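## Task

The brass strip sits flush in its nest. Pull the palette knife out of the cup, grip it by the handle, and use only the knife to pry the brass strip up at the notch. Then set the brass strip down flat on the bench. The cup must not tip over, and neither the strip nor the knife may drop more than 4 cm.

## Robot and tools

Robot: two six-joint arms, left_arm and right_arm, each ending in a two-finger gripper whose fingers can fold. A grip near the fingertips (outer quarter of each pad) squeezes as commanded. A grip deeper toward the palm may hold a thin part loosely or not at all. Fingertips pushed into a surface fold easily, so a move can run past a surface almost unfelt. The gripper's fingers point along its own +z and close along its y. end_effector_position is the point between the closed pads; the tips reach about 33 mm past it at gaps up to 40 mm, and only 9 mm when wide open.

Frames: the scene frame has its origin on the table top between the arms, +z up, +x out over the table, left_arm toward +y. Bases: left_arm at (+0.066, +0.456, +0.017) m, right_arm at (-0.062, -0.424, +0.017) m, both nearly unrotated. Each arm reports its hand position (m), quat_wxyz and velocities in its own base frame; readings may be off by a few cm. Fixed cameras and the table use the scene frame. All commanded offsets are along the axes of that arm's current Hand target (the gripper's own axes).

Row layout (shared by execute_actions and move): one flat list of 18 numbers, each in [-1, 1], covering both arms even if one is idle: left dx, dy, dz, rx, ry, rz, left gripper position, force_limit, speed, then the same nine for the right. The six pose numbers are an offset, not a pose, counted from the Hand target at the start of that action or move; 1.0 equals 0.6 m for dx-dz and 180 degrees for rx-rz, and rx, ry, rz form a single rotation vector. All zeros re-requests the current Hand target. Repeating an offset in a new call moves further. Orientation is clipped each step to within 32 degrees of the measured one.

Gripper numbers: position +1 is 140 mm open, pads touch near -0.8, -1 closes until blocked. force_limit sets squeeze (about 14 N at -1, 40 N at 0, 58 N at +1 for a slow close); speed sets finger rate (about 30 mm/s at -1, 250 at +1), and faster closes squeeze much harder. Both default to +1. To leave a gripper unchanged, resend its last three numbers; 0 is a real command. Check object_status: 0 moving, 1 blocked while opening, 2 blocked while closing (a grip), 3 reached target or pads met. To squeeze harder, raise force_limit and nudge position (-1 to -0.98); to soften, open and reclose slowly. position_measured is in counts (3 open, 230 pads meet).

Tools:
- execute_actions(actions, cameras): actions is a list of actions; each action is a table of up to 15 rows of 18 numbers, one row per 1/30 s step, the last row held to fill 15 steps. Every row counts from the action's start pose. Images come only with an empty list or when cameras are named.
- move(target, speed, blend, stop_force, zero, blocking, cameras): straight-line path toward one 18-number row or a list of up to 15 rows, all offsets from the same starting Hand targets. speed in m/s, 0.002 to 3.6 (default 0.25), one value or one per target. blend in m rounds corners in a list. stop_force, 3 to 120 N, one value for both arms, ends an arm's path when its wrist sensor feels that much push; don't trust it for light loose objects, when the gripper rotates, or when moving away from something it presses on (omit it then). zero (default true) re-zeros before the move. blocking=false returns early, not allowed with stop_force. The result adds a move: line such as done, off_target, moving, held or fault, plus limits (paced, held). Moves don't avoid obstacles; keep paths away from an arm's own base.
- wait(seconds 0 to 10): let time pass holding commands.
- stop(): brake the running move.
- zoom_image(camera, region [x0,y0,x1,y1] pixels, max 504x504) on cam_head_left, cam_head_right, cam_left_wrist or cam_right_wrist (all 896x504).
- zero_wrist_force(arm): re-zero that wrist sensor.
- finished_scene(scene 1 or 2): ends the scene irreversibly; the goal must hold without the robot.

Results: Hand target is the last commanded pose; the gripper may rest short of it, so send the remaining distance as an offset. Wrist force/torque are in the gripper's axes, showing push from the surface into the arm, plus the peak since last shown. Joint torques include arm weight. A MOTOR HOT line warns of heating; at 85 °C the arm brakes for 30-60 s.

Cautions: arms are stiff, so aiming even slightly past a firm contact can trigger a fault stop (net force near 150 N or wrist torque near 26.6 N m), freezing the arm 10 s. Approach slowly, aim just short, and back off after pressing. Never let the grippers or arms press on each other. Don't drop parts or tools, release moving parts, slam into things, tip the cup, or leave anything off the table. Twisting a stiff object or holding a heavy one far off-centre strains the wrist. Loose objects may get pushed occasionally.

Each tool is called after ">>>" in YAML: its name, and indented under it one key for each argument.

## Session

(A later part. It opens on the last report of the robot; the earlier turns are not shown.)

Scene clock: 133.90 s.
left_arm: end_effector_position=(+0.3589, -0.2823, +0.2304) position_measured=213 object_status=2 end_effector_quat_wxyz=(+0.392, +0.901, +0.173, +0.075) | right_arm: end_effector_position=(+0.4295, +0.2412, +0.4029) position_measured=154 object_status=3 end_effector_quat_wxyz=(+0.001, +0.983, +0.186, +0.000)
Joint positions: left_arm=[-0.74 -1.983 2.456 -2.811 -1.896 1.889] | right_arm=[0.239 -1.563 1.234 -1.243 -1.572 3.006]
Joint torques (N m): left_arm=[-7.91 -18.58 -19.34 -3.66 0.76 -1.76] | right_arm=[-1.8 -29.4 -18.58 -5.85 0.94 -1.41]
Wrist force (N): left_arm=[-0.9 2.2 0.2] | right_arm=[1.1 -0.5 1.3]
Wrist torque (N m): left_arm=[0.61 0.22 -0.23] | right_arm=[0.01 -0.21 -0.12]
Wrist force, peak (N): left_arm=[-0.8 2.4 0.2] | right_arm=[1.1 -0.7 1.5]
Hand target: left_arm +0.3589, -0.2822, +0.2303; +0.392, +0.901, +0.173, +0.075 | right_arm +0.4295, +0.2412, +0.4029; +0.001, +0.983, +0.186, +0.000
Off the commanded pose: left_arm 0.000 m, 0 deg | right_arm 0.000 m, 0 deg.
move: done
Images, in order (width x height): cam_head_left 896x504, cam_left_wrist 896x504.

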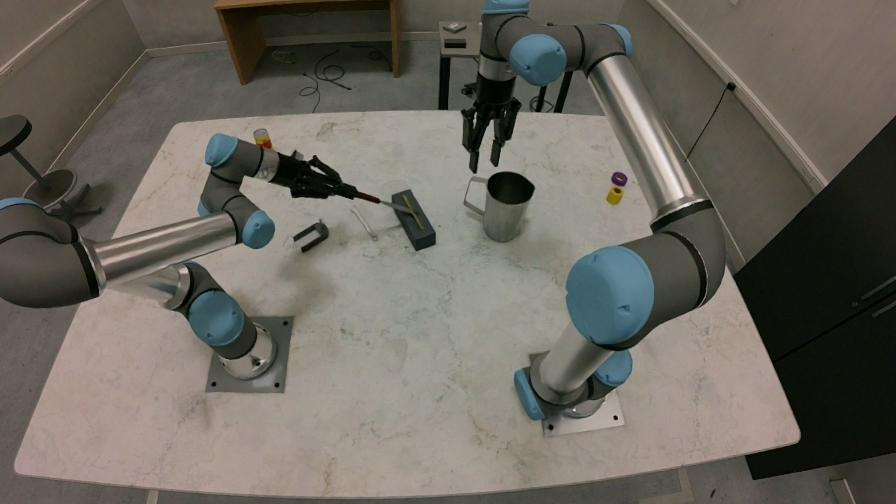

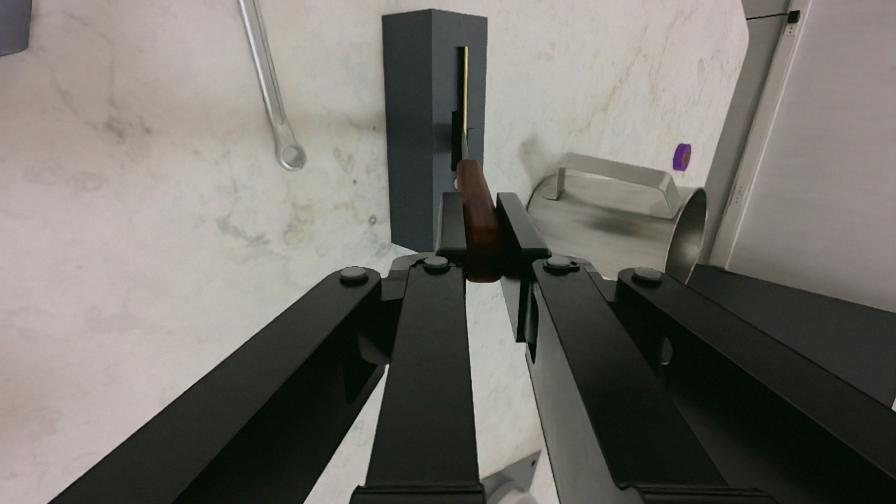

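>>> move:
  target:
    - [0,0,0,0,0,0,-1,1,-1,0.2905,-0.1638,0.4000,0,0,0.0039,-0.2,1,-0.5]
    - [0,0,0,0,0,0,-1,1,-1,0.2905,-0.1638,0.4800,0,0,0.0039,-0.2,1,-0.5]
  speed: [0.25,0.1]
  blend: 0.02
  cameras: ["cam_right_wrist","cam_head_left"]

>>> zoom_image:
  camera: "cam_right_wrist"
  region: [350, 120, 560, 330]

Scene clock: 143.53 s.
left_arm: end_effector_position=(+0.3589, -0.2822, +0.2303) position_measured=213 object_status=2 end_effector_quat_wxyz=(+0.392, +0.901, +0.173, +0.075) | right_arm: end_effector_position=(+0.5559, +0.3960, +0.1146) position_measured=154 object_status=3 end_effector_quat_wxyz=(+0.001, +0.984, +0.180, +0.000)
Joint positions: left_arm=[-0.74 -1.983 2.456 -2.811 -1.896 1.889] | right_arm=[0.423 -1.095 1.391 -1.867 -1.572 3.203]
Joint torques (N m): left_arm=[8.99 -2.07 -17.25 -5.96 -1.61 1.93] | right_arm=[-7.21 -63.17 -26.12 -2.3 1.01 -1.89]
Wrist force (N): left_arm=[-0.8 1.8 0.4] | right_arm=[0.9 -0.6 1.5]
Wrist torque (N m): left_arm=[0.58 0.23 -0.23] | right_arm=[-0.04 -0.17 -0.05]
Wrist force, peak (N): left_arm=[-0.7 2.5 0.1] | right_arm=[2.4 -1.3 2.6]
Hand target: left_arm +0.3589, -0.2822, +0.2303; +0.392, +0.901, +0.173, +0.075 | right_arm +0.5559, +0.3960, +0.1147; +0.001, +0.984, +0.180, +0.000
Off the commanded pose: left_arm 0.000 m, 0 deg | right_arm 0.000 m, 0 deg.
move: done
Images, in order (width x height): cam_head_left 896x504, cam_right_wrist 896x504.

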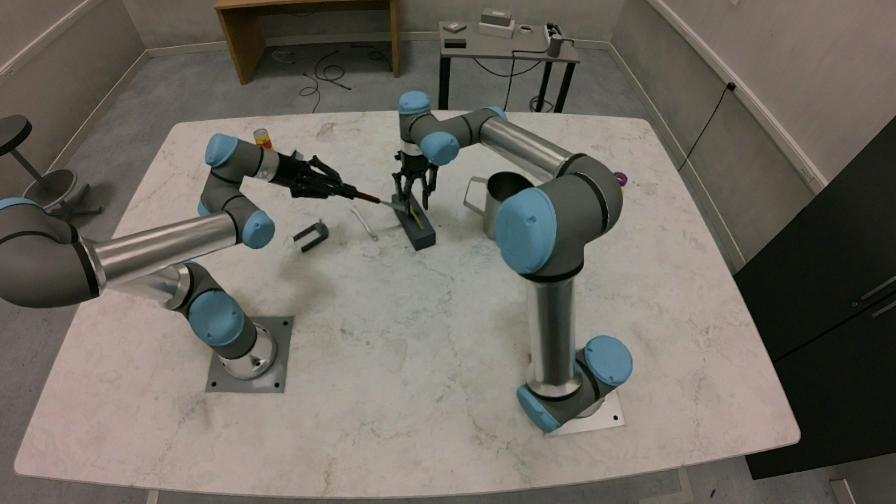

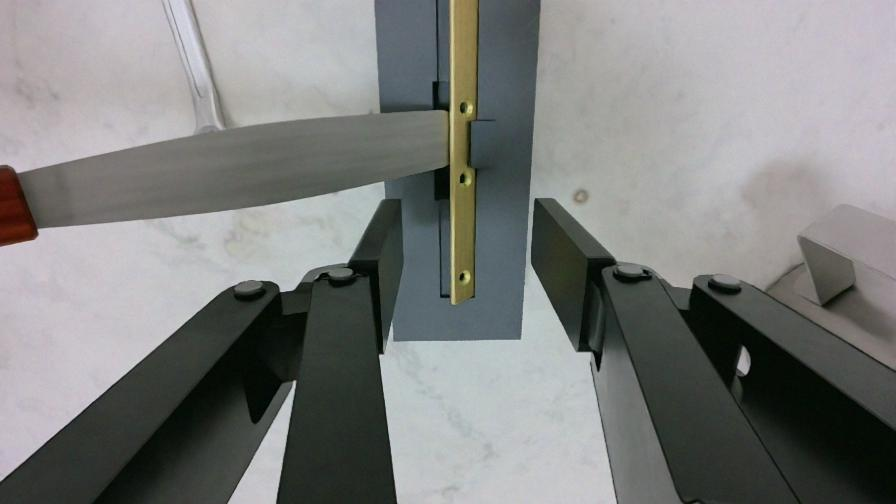

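Scaled by 2.400.

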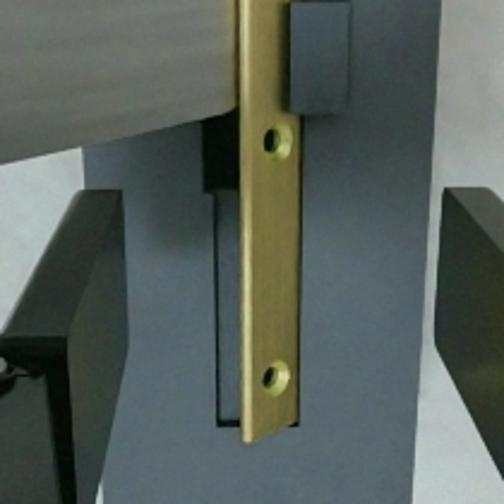

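>>> move:
  target: [0,0,0,0,0,0,-1,1,-1,-0.0067,0,0.0633,0,0,0,-0.2,1,-0.5]
  speed: 0.02
  stop_force: 5
  cameras: ["cam_right_wrist","cam_head_left"]

>>> zoom_image:
  camera: "cam_right_wrist"
  region: [350, 120, 560, 330]

Scene clock: 148.20 s.
left_arm: end_effector_position=(+0.3589, -0.2822, +0.2303) position_measured=213 object_status=2 end_effector_quat_wxyz=(+0.392, +0.901, +0.173, +0.075) | right_arm: end_effector_position=(+0.5522, +0.3945, +0.0767) position_measured=154 object_status=3 end_effector_quat_wxyz=(+0.001, +0.984, +0.180, +0.000)
Joint positions: left_arm=[-0.74 -1.983 2.456 -2.811 -1.896 1.889] | right_arm=[0.423 -1.073 1.461 -1.958 -1.572 3.203]
Joint torques (N m): left_arm=[8.48 4.34 -16.88 -5.87 -1.68 1.84] | right_arm=[8.26 -61.68 -32.73 -0.17 0.9 1.95]
Wrist force (N): left_arm=[-0.6 2.0 0.1] | right_arm=[0.9 -0.7 1.4]
Wrist torque (N m): left_arm=[0.62 0.17 -0.24] | right_arm=[-0.04 -0.16 -0.06]
Wrist force, peak (N): left_arm=[-0.7 2.5 0.1] | right_arm=[1.1 -0.8 1.9]
Hand target: left_arm +0.3589, -0.2822, +0.2303; +0.392, +0.901, +0.173, +0.075 | right_arm +0.5522, +0.3945, +0.0767; +0.001, +0.984, +0.180, +0.000
Off the commanded pose: left_arm 0.000 m, 0 deg | right_arm 0.000 m, 0 deg.
move: done
Images, in order (width x height): cam_head_left 896x504, cam_right_wrist 896x504.

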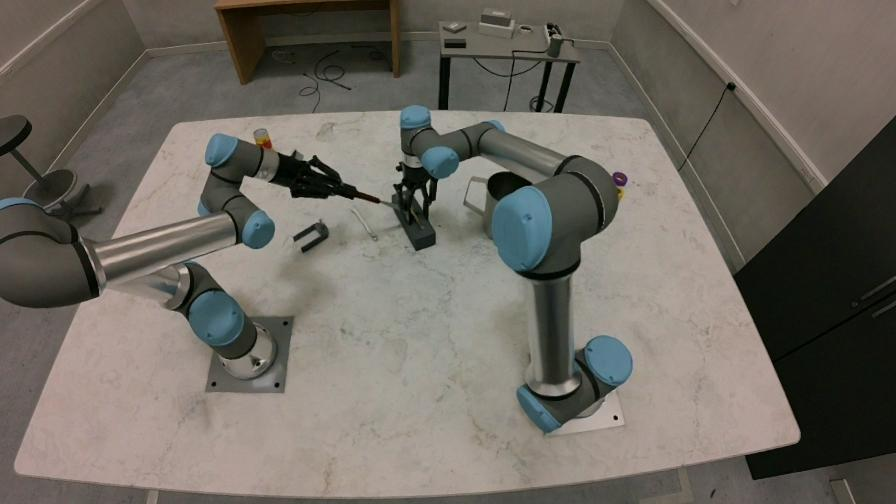

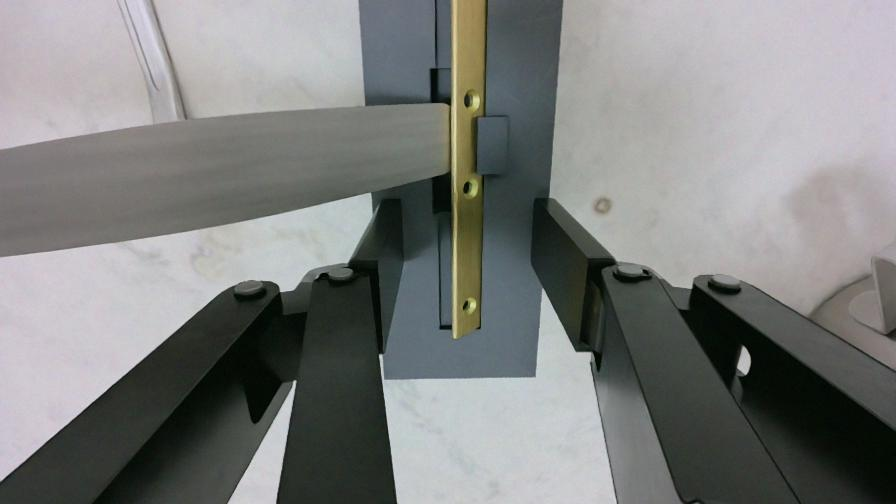

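Scaled by 2.400.

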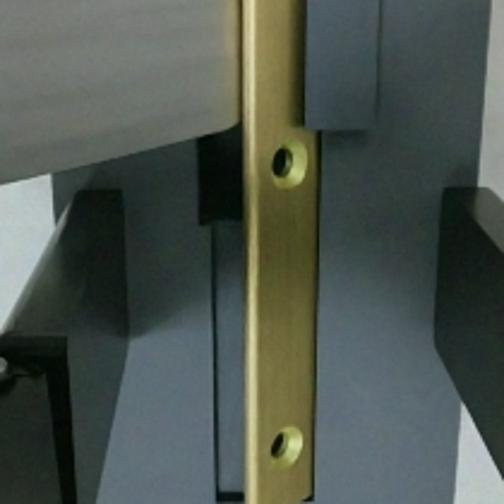

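>>> execute_actions:
  actions:
    - [[0,0,0,0,0,0,-1,1,-1,0,0,0,0,0,0,-1,-1,-1]]

>>> wait:
  seconds: 1.0
  cameras: ["cam_right_wrist","cam_left_wrist"]

>>> zoom_image:
  camera: "cam_right_wrist"
  region: [350, 50, 560, 330]

Scene clock: 150.17 s.
left_arm: end_effector_position=(+0.3589, -0.2823, +0.2303) position_measured=213 object_status=2 end_effector_quat_wxyz=(+0.392, +0.901, +0.173, +0.075) | right_arm: end_effector_position=(+0.5522, +0.3945, +0.0768) position_measured=214 object_status=0 end_effector_quat_wxyz=(+0.001, +0.984, +0.180, +0.000)
Joint positions: left_arm=[-0.74 -1.983 2.456 -2.811 -1.896 1.889] | right_arm=[0.423 -1.074 1.461 -1.958 -1.572 3.203]
Joint torques (N m): left_arm=[8.96 4.88 -16.66 -5.66 -1.74 1.75] | right_arm=[1.67 -26.18 -9.74 -0.36 1.23 1.58]
Wrist force (N): left_arm=[-0.9 2.4 0.4] | right_arm=[2.0 -1.6 -23.3]
Wrist torque (N m): left_arm=[0.60 0.21 -0.23] | right_arm=[-0.19 -0.15 -0.10]
Wrist force, peak (N): left_arm=[-0.7 2.5 0.1] | right_arm=[-0.1 9.0 -26.1]
Hand target: left_arm +0.3589, -0.2822, +0.2303; +0.392, +0.901, +0.173, +0.075 | right_arm +0.5522, +0.3945, +0.0767; +0.001, +0.984, +0.180, +0.000
Off the commanded pose: left_arm 0.000 m, 0 deg | right_arm 0.000 m, 0 deg.

Scene clock: 151.17 s.
left_arm: end_effector_position=(+0.3589, -0.2823, +0.2303) position_measured=213 object_status=2 end_effector_quat_wxyz=(+0.392, +0.901, +0.173, +0.075) | right_arm: end_effector_position=(+0.5522, +0.3945, +0.0767) position_measured=214 object_status=2 end_effector_quat_wxyz=(+0.001, +0.984, +0.180, +0.000)
Joint positions: left_arm=[-0.74 -1.983 2.456 -2.811 -1.896 1.889] | right_arm=[0.423 -1.074 1.461 -1.958 -1.572 3.203]
Joint torques (N m): left_arm=[8.48 4.78 -17.25 -4.74 -1.64 1.8] | right_arm=[-4.23 -16.72 -2.34 -0.43 -0.08 1.36]
Wrist force (N): left_arm=[-0.7 2.2 0.0] | right_arm=[1.9 -1.7 -26.2]
Wrist torque (N m): left_arm=[0.56 0.18 -0.23] | right_arm=[-0.22 -0.11 -0.10]
Wrist force, peak (N): left_arm=[-0.8 2.5 0.3] | right_arm=[1.7 -1.5 -26.8]
Hand target: left_arm +0.3589, -0.2822, +0.2303; +0.392, +0.901, +0.173, +0.075 | right_arm +0.5522, +0.3945, +0.0767; +0.001, +0.984, +0.180, +0.000
Tool commands: left_gripper/position=-1.0 left_gripper/force_limit=+1.0 left_gripper/speed=-1.0 right_gripper/position=-1.0 right_gripper/force_limit=-1.0 right_gripper/speed=-1.0
Off the commanded pose: left_arm 0.000 m, 0 deg | right_arm 0.000 m, 0 deg.
wait: 1.00 s; at rest by 0.17 s
Images, in order (width x height): cam_left_wrist 896x504, cam_right_wrist 896x504.

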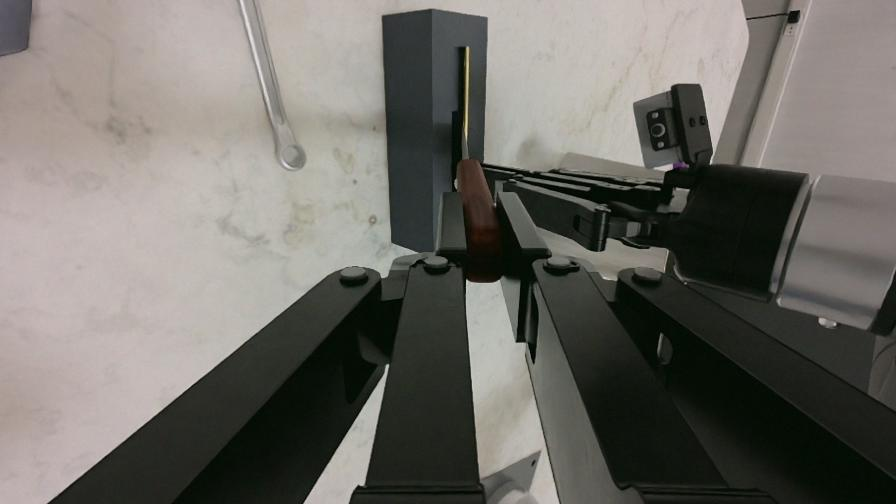

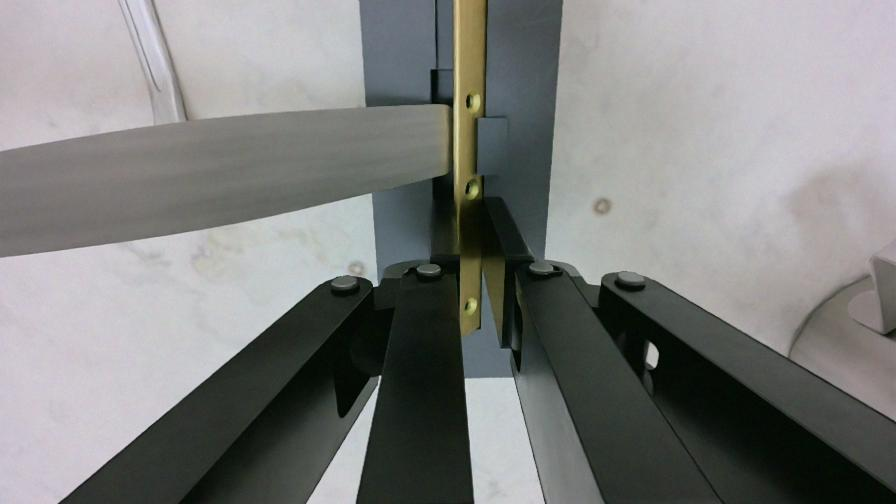

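Scaled by 1.800.

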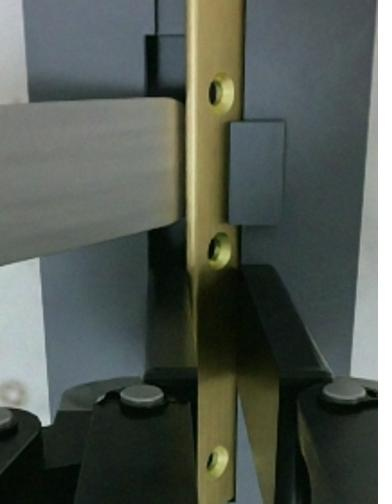

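>>> move:
  target: [0,0,0,0,0,0,-1,1,-1,0,-0.0061,-0.0057,0,0,0,-1,-1,-1]
  speed: 0.01
  cameras: ["cam_right_wrist","cam_left_wrist"]

>>> zoom_image:
  camera: "cam_right_wrist"
  region: [350, 50, 560, 330]

Scene clock: 152.73 s.
left_arm: end_effector_position=(+0.3589, -0.2823, +0.2303) position_measured=213 object_status=2 end_effector_quat_wxyz=(+0.392, +0.901, +0.173, +0.075) | right_arm: end_effector_position=(+0.5509, +0.3980, +0.0802) position_measured=215 object_status=2 end_effector_quat_wxyz=(+0.001, +0.984, +0.180, +0.000)
Joint positions: left_arm=[-0.74 -1.983 2.456 -2.811 -1.896 1.889] | right_arm=[0.429 -1.074 1.453 -1.949 -1.572 3.208]
Joint torques (N m): left_arm=[8.6 5.52 -17.01 -3.6 -1.72 1.78] | right_arm=[0.41 -62.8 -23.37 -1.88 1.58 1.01]
Wrist force (N): left_arm=[-0.6 2.0 0.3] | right_arm=[1.0 -0.5 1.5]
Wrist torque (N m): left_arm=[0.59 0.15 -0.23] | right_arm=[-0.01 -0.17 -0.13]
Wrist force, peak (N): left_arm=[-0.8 2.5 0.2] | right_arm=[1.7 -1.4 -27.5]
Hand target: left_arm +0.3589, -0.2822, +0.2303; +0.392, +0.901, +0.173, +0.075 | right_arm +0.5509, +0.3979, +0.0801; +0.001, +0.984, +0.180, +0.000
Off the commanded pose: left_arm 0.000 m, 0 deg | right_arm 0.000 m, 0 deg.
move: done
Images, in order (width x height): cam_left_wrist 896x504, cam_right_wrist 896x504.

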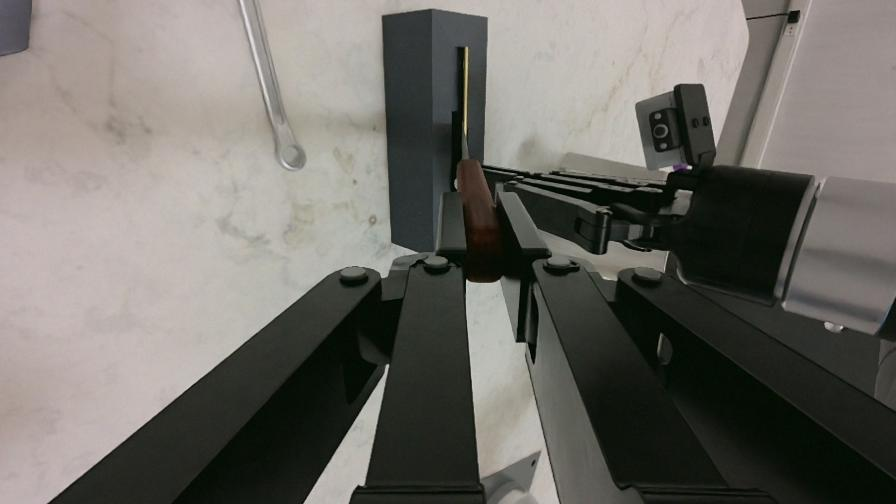

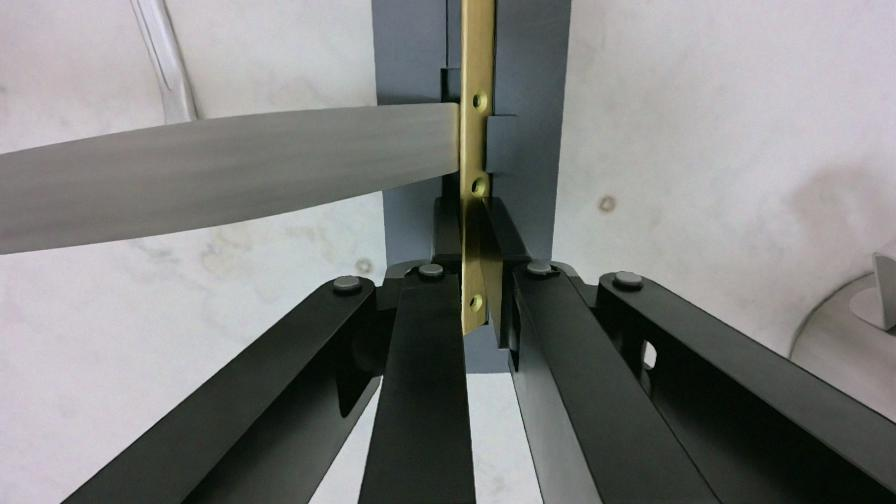

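Scaled by 1.800.

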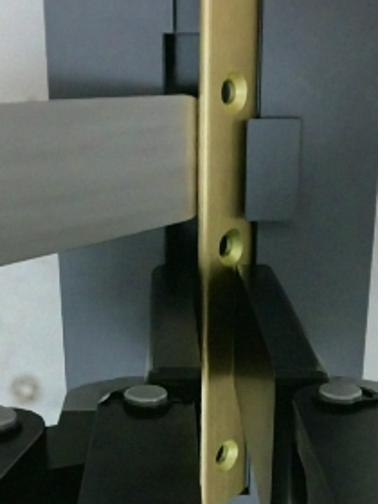

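>>> execute_actions:
  actions:
    - [[0,0,0,0,0,0,-1,1,-1,0,0,0,0,0,0,-0.45,1,-1]]
  cameras: ["cam_right_wrist"]

>>> zoom_image:
  camera: "cam_right_wrist"
  region: [380, 50, 560, 230]

Scene clock: 156.83 s.
left_arm: end_effector_position=(+0.3589, -0.2822, +0.2303) position_measured=213 object_status=2 end_effector_quat_wxyz=(+0.392, +0.901, +0.173, +0.075) | right_arm: end_effector_position=(+0.5509, +0.3979, +0.0801) position_measured=186 object_status=0 end_effector_quat_wxyz=(+0.001, +0.984, +0.180, +0.000)
Joint positions: left_arm=[-0.74 -1.983 2.456 -2.811 -1.896 1.889] | right_arm=[0.429 -1.074 1.453 -1.949 -1.572 3.208]
Joint torques (N m): left_arm=[8.78 4.14 -16.7 -2.77 -1.66 1.69] | right_arm=[-5.52 -63.01 -15.2 -6.18 1.58 -1.84]
Wrist force (N): left_arm=[-0.7 2.3 0.1] | right_arm=[1.0 -0.4 1.4]
Wrist torque (N m): left_arm=[0.64 0.17 -0.23] | right_arm=[0.00 -0.17 -0.13]
Wrist force, peak (N): left_arm=[-0.8 2.6 0.0] | right_arm=[1.0 -0.8 1.7]
Hand target: left_arm +0.3589, -0.2822, +0.2303; +0.392, +0.901, +0.173, +0.075 | right_arm +0.5509, +0.3979, +0.0801; +0.001, +0.984, +0.180, +0.000
Off the commanded pose: left_arm 0.000 m, 0 deg | right_arm 0.000 m, 0 deg.
Images, in order (width x height): cam_right_wrist 896x504.

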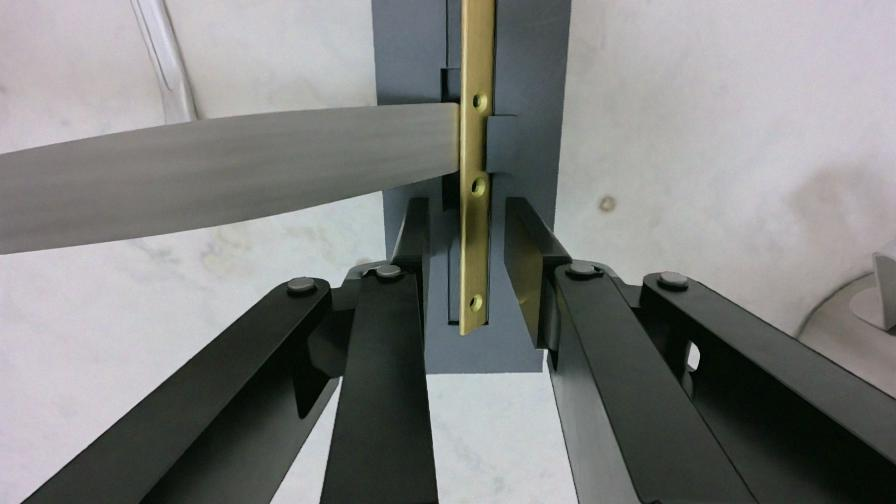

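Scaled by 2.800.

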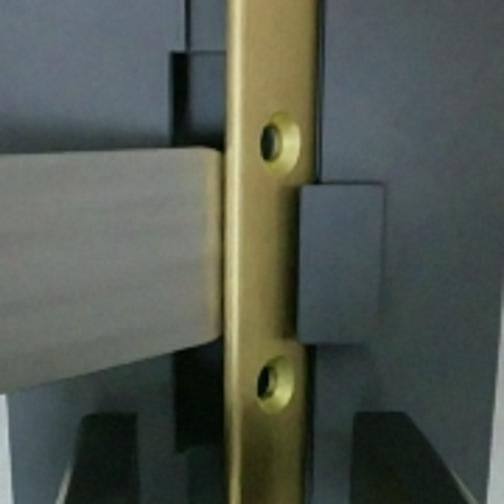

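>>> move:
  target: [0,0,0.0083,0,0,0,-1,1,-1,0,0,0,0,0,0,-0.45,1,-1]
  speed: 0.01
  cameras: ["cam_right_wrist","cam_left_wrist"]

>>> zoom_image:
  camera: "cam_right_wrist"
  region: [380, 50, 560, 230]

>>> zoom_image:
  camera: "cam_left_wrist"
  region: [430, 30, 510, 170]

Scene clock: 158.17 s.
left_arm: end_effector_position=(+0.3602, -0.2857, +0.2268) position_measured=213 object_status=2 end_effector_quat_wxyz=(+0.392, +0.901, +0.173, +0.075) | right_arm: end_effector_position=(+0.5509, +0.3979, +0.0801) position_measured=186 object_status=3 end_effector_quat_wxyz=(+0.001, +0.984, +0.180, +0.000)
Joint positions: left_arm=[-0.747 -1.968 2.459 -2.83 -1.892 1.885] | right_arm=[0.429 -1.074 1.453 -1.949 -1.572 3.208]
Joint torques (N m): left_arm=[-1.9 -18.34 -20.09 -2.57 -0.29 -1.06] | right_arm=[-5.73 -62.89 -14.64 -6.1 1.74 -1.81]
Wrist force (N): left_arm=[-0.9 2.0 0.4] | right_arm=[1.1 -0.5 1.4]
Wrist torque (N m): left_arm=[0.71 0.22 -0.23] | right_arm=[0.00 -0.19 -0.13]
Wrist force, peak (N): left_arm=[-0.8 2.4 0.1] | right_arm=[1.1 -0.6 1.7]
Hand target: left_arm +0.3602, -0.2856, +0.2269; +0.392, +0.901, +0.173, +0.075 | right_arm +0.5509, +0.3979, +0.0801; +0.001, +0.984, +0.180, +0.000
Off the commanded pose: left_arm 0.000 m, 0 deg | right_arm 0.000 m, 0 deg.
move: done
Images, in order (width x height): cam_left_wrist 896x504, cam_right_wrist 896x504.

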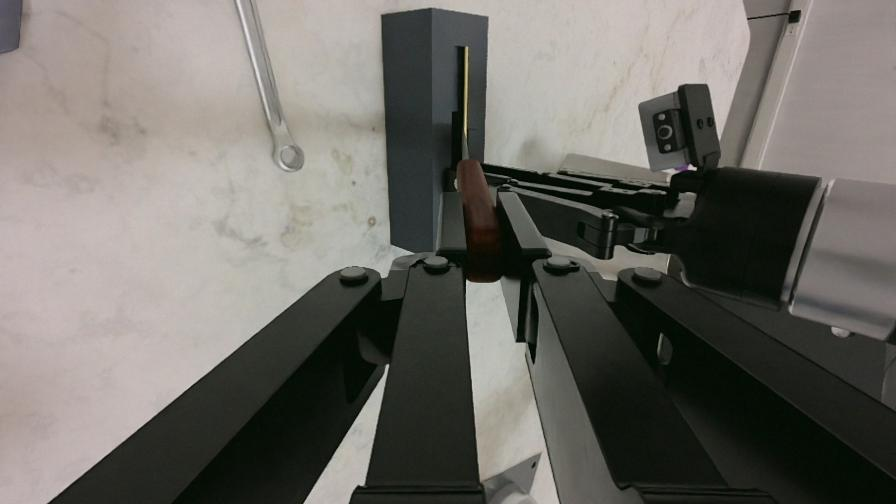

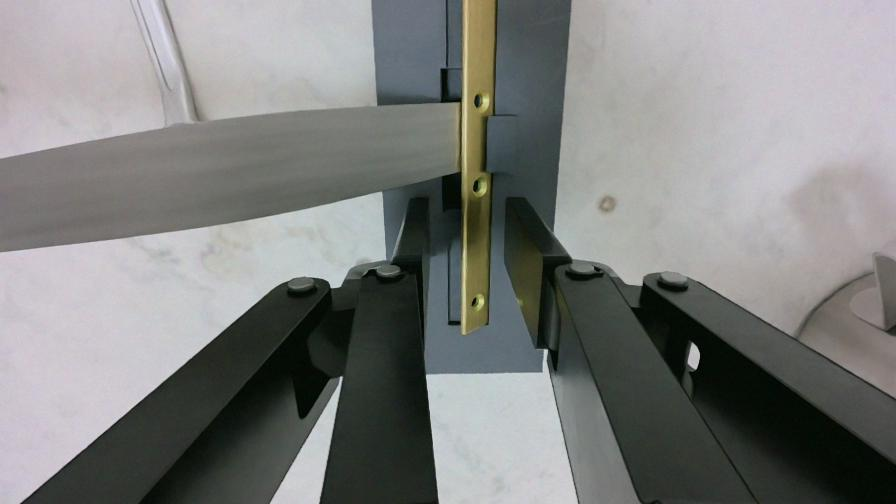

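Scaled by 2.800.

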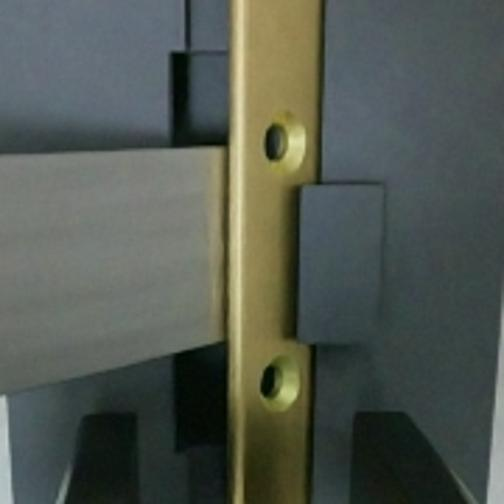

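Scaled by 3.600.

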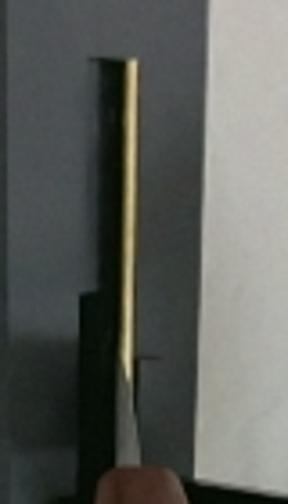

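>>> move:
  target: [0,0.0049,-0.0045,0,0,0,-1,1,-1,0,0,0,0,0,0,-0.45,1,-1]
  speed: 0.01
  cameras: ["cam_right_wrist","cam_left_wrist"]

>>> zoom_image:
  camera: "cam_right_wrist"
  region: [380, 50, 560, 230]

>>> zoom_image:
  camera: "cam_left_wrist"
  region: [430, 30, 510, 170]

Scene clock: 159.33 s.
left_arm: end_effector_position=(+0.3602, -0.2857, +0.2310) position_measured=213 object_status=2 end_effector_quat_wxyz=(+0.392, +0.901, +0.173, +0.075) | right_arm: end_effector_position=(+0.5509, +0.3979, +0.0801) position_measured=186 object_status=3 end_effector_quat_wxyz=(+0.001, +0.984, +0.180, +0.000)
Joint positions: left_arm=[-0.747 -1.975 2.45 -2.815 -1.892 1.885] | right_arm=[0.429 -1.074 1.453 -1.949 -1.572 3.208]
Joint torques (N m): left_arm=[8.53 -11.27 -23.87 -8.58 -1.52 1.44] | right_arm=[-5.45 -61.92 -14.81 -6.16 1.66 -1.87]
Wrist force (N): left_arm=[-1.0 -3.7 -2.0] | right_arm=[0.9 -0.5 1.5]
Wrist torque (N m): left_arm=[2.16 0.16 -0.27] | right_arm=[-0.02 -0.16 -0.13]
Wrist force, peak (N): left_arm=[-1.1 -4.2 -1.5] | right_arm=[1.0 -0.7 1.6]
Hand target: left_arm +0.3602, -0.2857, +0.2309; +0.392, +0.901, +0.173, +0.075 | right_arm +0.5509, +0.3979, +0.0801; +0.001, +0.984, +0.180, +0.000
Off the commanded pose: left_arm 0.000 m, 0 deg | right_arm 0.000 m, 0 deg.
move: done
Images, in order (width x height): cam_left_wrist 896x504, cam_right_wrist 896x504.

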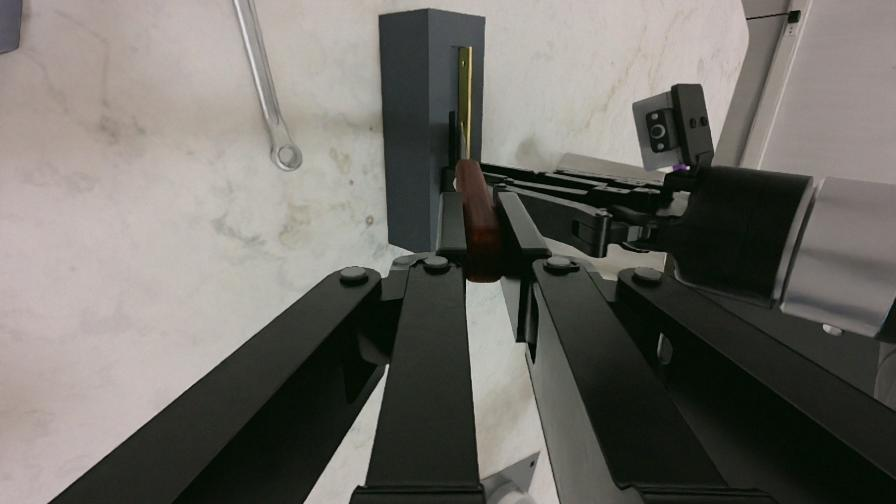

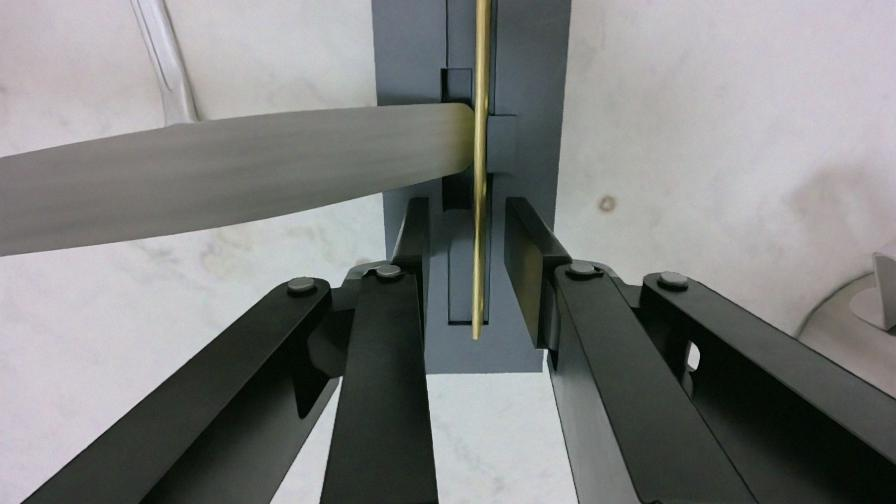

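Scaled by 2.800.

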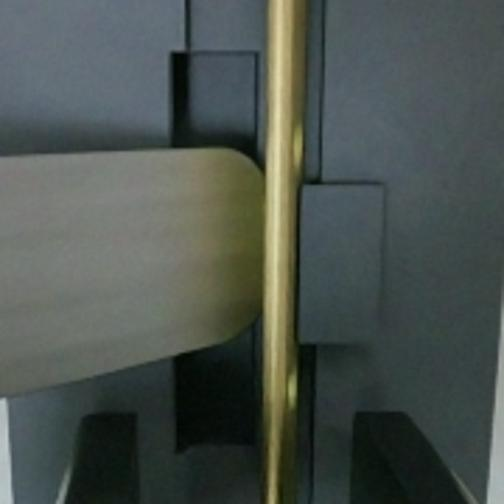

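Scaled by 3.600.

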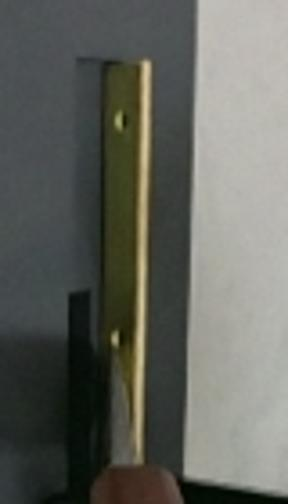

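>>> move:
  target: [0,0,0,0,0,0,-1,1,-1,0,0.0083,0.0057,0,0,0,-0.45,1,-1]
  speed: 0.02
  stop_force: 5
  cameras: ["cam_right_wrist"]

>>> zoom_image:
  camera: "cam_right_wrist"
  region: [380, 50, 560, 230]

Scene clock: 161.23 s.
left_arm: end_effector_position=(+0.3602, -0.2857, +0.2309) position_measured=213 object_status=2 end_effector_quat_wxyz=(+0.392, +0.901, +0.173, +0.075) | right_arm: end_effector_position=(+0.5527, +0.3932, +0.0768) position_measured=186 object_status=3 end_effector_quat_wxyz=(+0.001, +0.984, +0.180, +0.000)
Joint positions: left_arm=[-0.747 -1.975 2.451 -2.815 -1.892 1.885] | right_arm=[0.421 -1.074 1.462 -1.959 -1.572 3.201]
Joint torques (N m): left_arm=[7.48 4.16 -20.79 -8.63 -0.08 -0.07] | right_arm=[2.47 -45.3 -27.14 -1.32 -1.58 1.77]
Wrist force (N): left_arm=[-0.8 -3.4 -1.5] | right_arm=[-2.2 -3.0 -6.0]
Wrist torque (N m): left_arm=[2.17 0.14 -0.27] | right_arm=[0.18 -0.08 -0.08]
Wrist force, peak (N): left_arm=[-0.9 -4.2 -1.5] | right_arm=[-2.1 -2.8 -6.6]
Hand target: left_arm +0.3602, -0.2857, +0.2309; +0.392, +0.901, +0.173, +0.075 | right_arm +0.5527, +0.3932, +0.0768; +0.001, +0.984, +0.180, +0.000
Off the commanded pose: left_arm 0.000 m, 0 deg | right_arm 0.000 m, 0 deg.
move: contact (right_arm)
Images, in order (width x height): cam_right_wrist 896x504.

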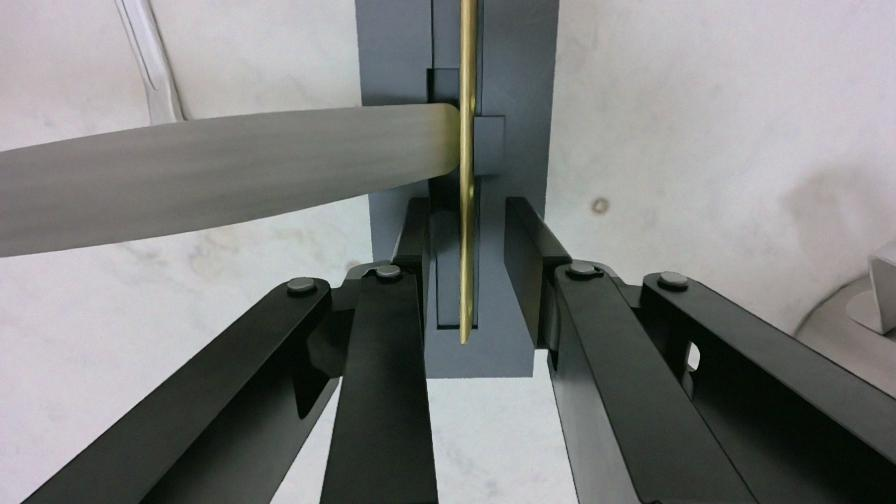

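Scaled by 2.800.

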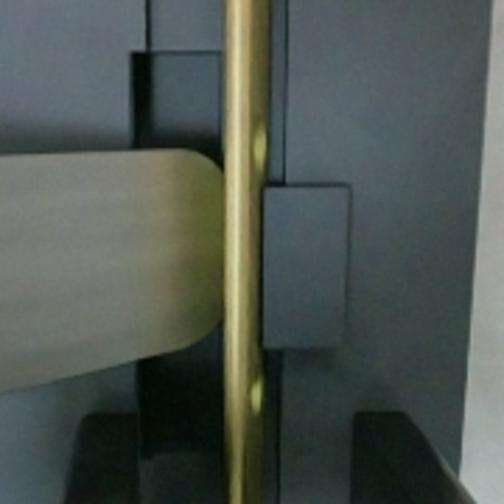

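>>> move:
  target: [0,0,0,0,0,0,-1,1,-1,0,0,-0.0050,0,0,0,-0.45,1,-1]
  speed: 0.03

>>> execute_actions:
  actions:
    - [[0,0,0,0,0,0,-1,1,-1,0,0,0,0,0,0,-1,-0.5,-1]]
  cameras: ["cam_right_wrist"]

>>> wait:
  seconds: 0.8
  cameras: ["cam_right_wrist","cam_left_wrist"]

>>> zoom_image:
  camera: "cam_right_wrist"
  region: [380, 50, 560, 330]

Scene clock: 162.37 s.
left_arm: end_effector_position=(+0.3602, -0.2857, +0.2309) position_measured=213 object_status=2 end_effector_quat_wxyz=(+0.392, +0.901, +0.173, +0.075) | right_arm: end_effector_position=(+0.5527, +0.3932, +0.0798) position_measured=186 object_status=3 end_effector_quat_wxyz=(+0.001, +0.984, +0.180, +0.000)
Joint positions: left_arm=[-0.747 -1.975 2.451 -2.815 -1.892 1.885] | right_arm=[0.421 -1.077 1.458 -1.952 -1.572 3.201]
Joint torques (N m): left_arm=[7.4 4.06 -20.97 -8.48 -0.09 -1] | right_arm=[5.04 -57.94 -27.17 -2.02 1.24 2.01]
Wrist force (N): left_arm=[-0.9 -3.6 -1.5] | right_arm=[0.8 -0.4 1.5]
Wrist torque (N m): left_arm=[2.14 0.16 -0.27] | right_arm=[0.00 -0.13 -0.04]
Wrist force, peak (N): left_arm=[-1.1 -3.8 -1.4] | right_arm=[-2.0 -2.9 -6.6]
Hand target: left_arm +0.3602, -0.2857, +0.2309; +0.392, +0.901, +0.173, +0.075 | right_arm +0.5527, +0.3932, +0.0798; +0.001, +0.984, +0.180, +0.000
Off the commanded pose: left_arm 0.000 m, 0 deg | right_arm 0.000 m, 0 deg.
move: done

Scene clock: 163.47 s.
left_arm: end_effector_position=(+0.3602, -0.2857, +0.2309) position_measured=213 object_status=2 end_effector_quat_wxyz=(+0.392, +0.901, +0.173, +0.075) | right_arm: end_effector_position=(+0.5527, +0.3933, +0.0798) position_measured=226 object_status=0 end_effector_quat_wxyz=(+0.001, +0.984, +0.180, +0.000)
Joint positions: left_arm=[-0.747 -1.975 2.451 -2.815 -1.892 1.885] | right_arm=[0.421 -1.077 1.458 -1.952 -1.572 3.201]
Joint torques (N m): left_arm=[5.16 3.93 -21.51 -7.63 -0.09 -1.96] | right_arm=[4.85 -44.22 -15.61 -5.47 0.13 2.11]
Wrist force (N): left_arm=[-1.3 -3.9 -15.4] | right_arm=[1.6 3.5 2.6]
Wrist torque (N m): left_arm=[2.34 0.14 -0.27] | right_arm=[-0.18 -0.18 0.04]
Wrist force, peak (N): left_arm=[-1.6 -3.6 -15.7] | right_arm=[1.8 3.3 3.2]
Hand target: left_arm +0.3602, -0.2857, +0.2309; +0.392, +0.901, +0.173, +0.075 | right_arm +0.5527, +0.3932, +0.0798; +0.001, +0.984, +0.180, +0.000
Off the commanded pose: left_arm 0.000 m, 0 deg | right_arm 0.000 m, 0 deg.
Images, in order (width x height): cam_right_wrist 896x504.

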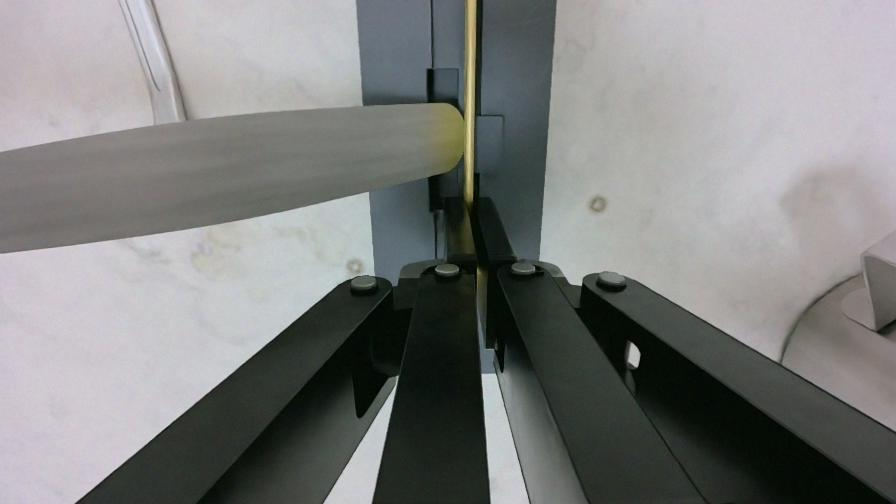

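Scene clock: 164.27 s.
left_arm: end_effector_position=(+0.3602, -0.2857, +0.2309) position_measured=213 object_status=2 end_effector_quat_wxyz=(+0.392, +0.901, +0.173, +0.075) | right_arm: end_effector_position=(+0.5527, +0.3932, +0.0798) position_measured=226 object_status=2 end_effector_quat_wxyz=(+0.001, +0.984, +0.180, +0.000)
Joint positions: left_arm=[-0.747 -1.975 2.451 -2.815 -1.892 1.885] | right_arm=[0.421 -1.077 1.458 -1.952 -1.572 3.201]
Joint torques (N m): left_arm=[5.33 4.4 -21.32 -6.48 -0.29 -1.94] | right_arm=[5.07 -43.09 -15.71 -4.25 0.19 1.98]
Wrist force (N): left_arm=[-1.4 -3.8 -15.6] | right_arm=[1.6 3.5 2.5]
Wrist torque (N m): left_arm=[2.32 0.14 -0.27] | right_arm=[-0.19 -0.17 0.04]
Wrist force, peak (N): left_arm=[-1.5 -3.7 -15.8] | right_arm=[1.5 3.4 3.4]
Hand target: left_arm +0.3602, -0.2857, +0.2309; +0.392, +0.901, +0.173, +0.075 | right_arm +0.5527, +0.3932, +0.0798; +0.001, +0.984, +0.180, +0.000
Tool commands: left_gripper/position=-1.0 left_gripper/force_limit=+1.0 left_gripper/speed=-1.0 right_gripper/position=-1.0 right_gripper/force_limit=-0.5 right_gripper/speed=-1.0
Off the commanded pose: left_arm 0.000 m, 0 deg | right_arm 0.000 m, 0 deg.
wait: 0.80 s; at rest by 0.17 s
Images, in order (width x height): cam_left_wrist 896x504, cam_right_wrist 896x504.

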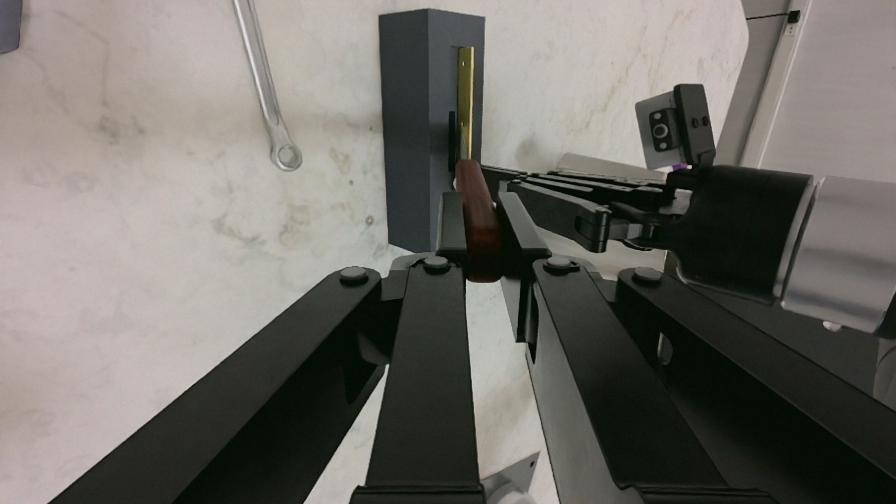

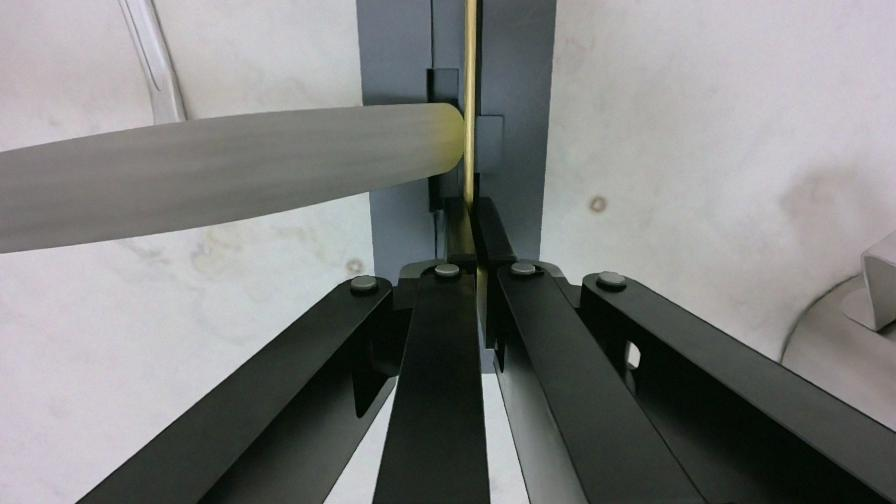

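Scaled by 1.800.

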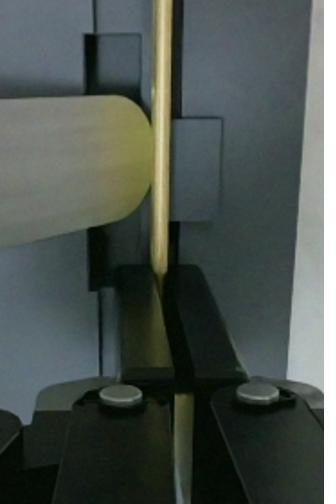

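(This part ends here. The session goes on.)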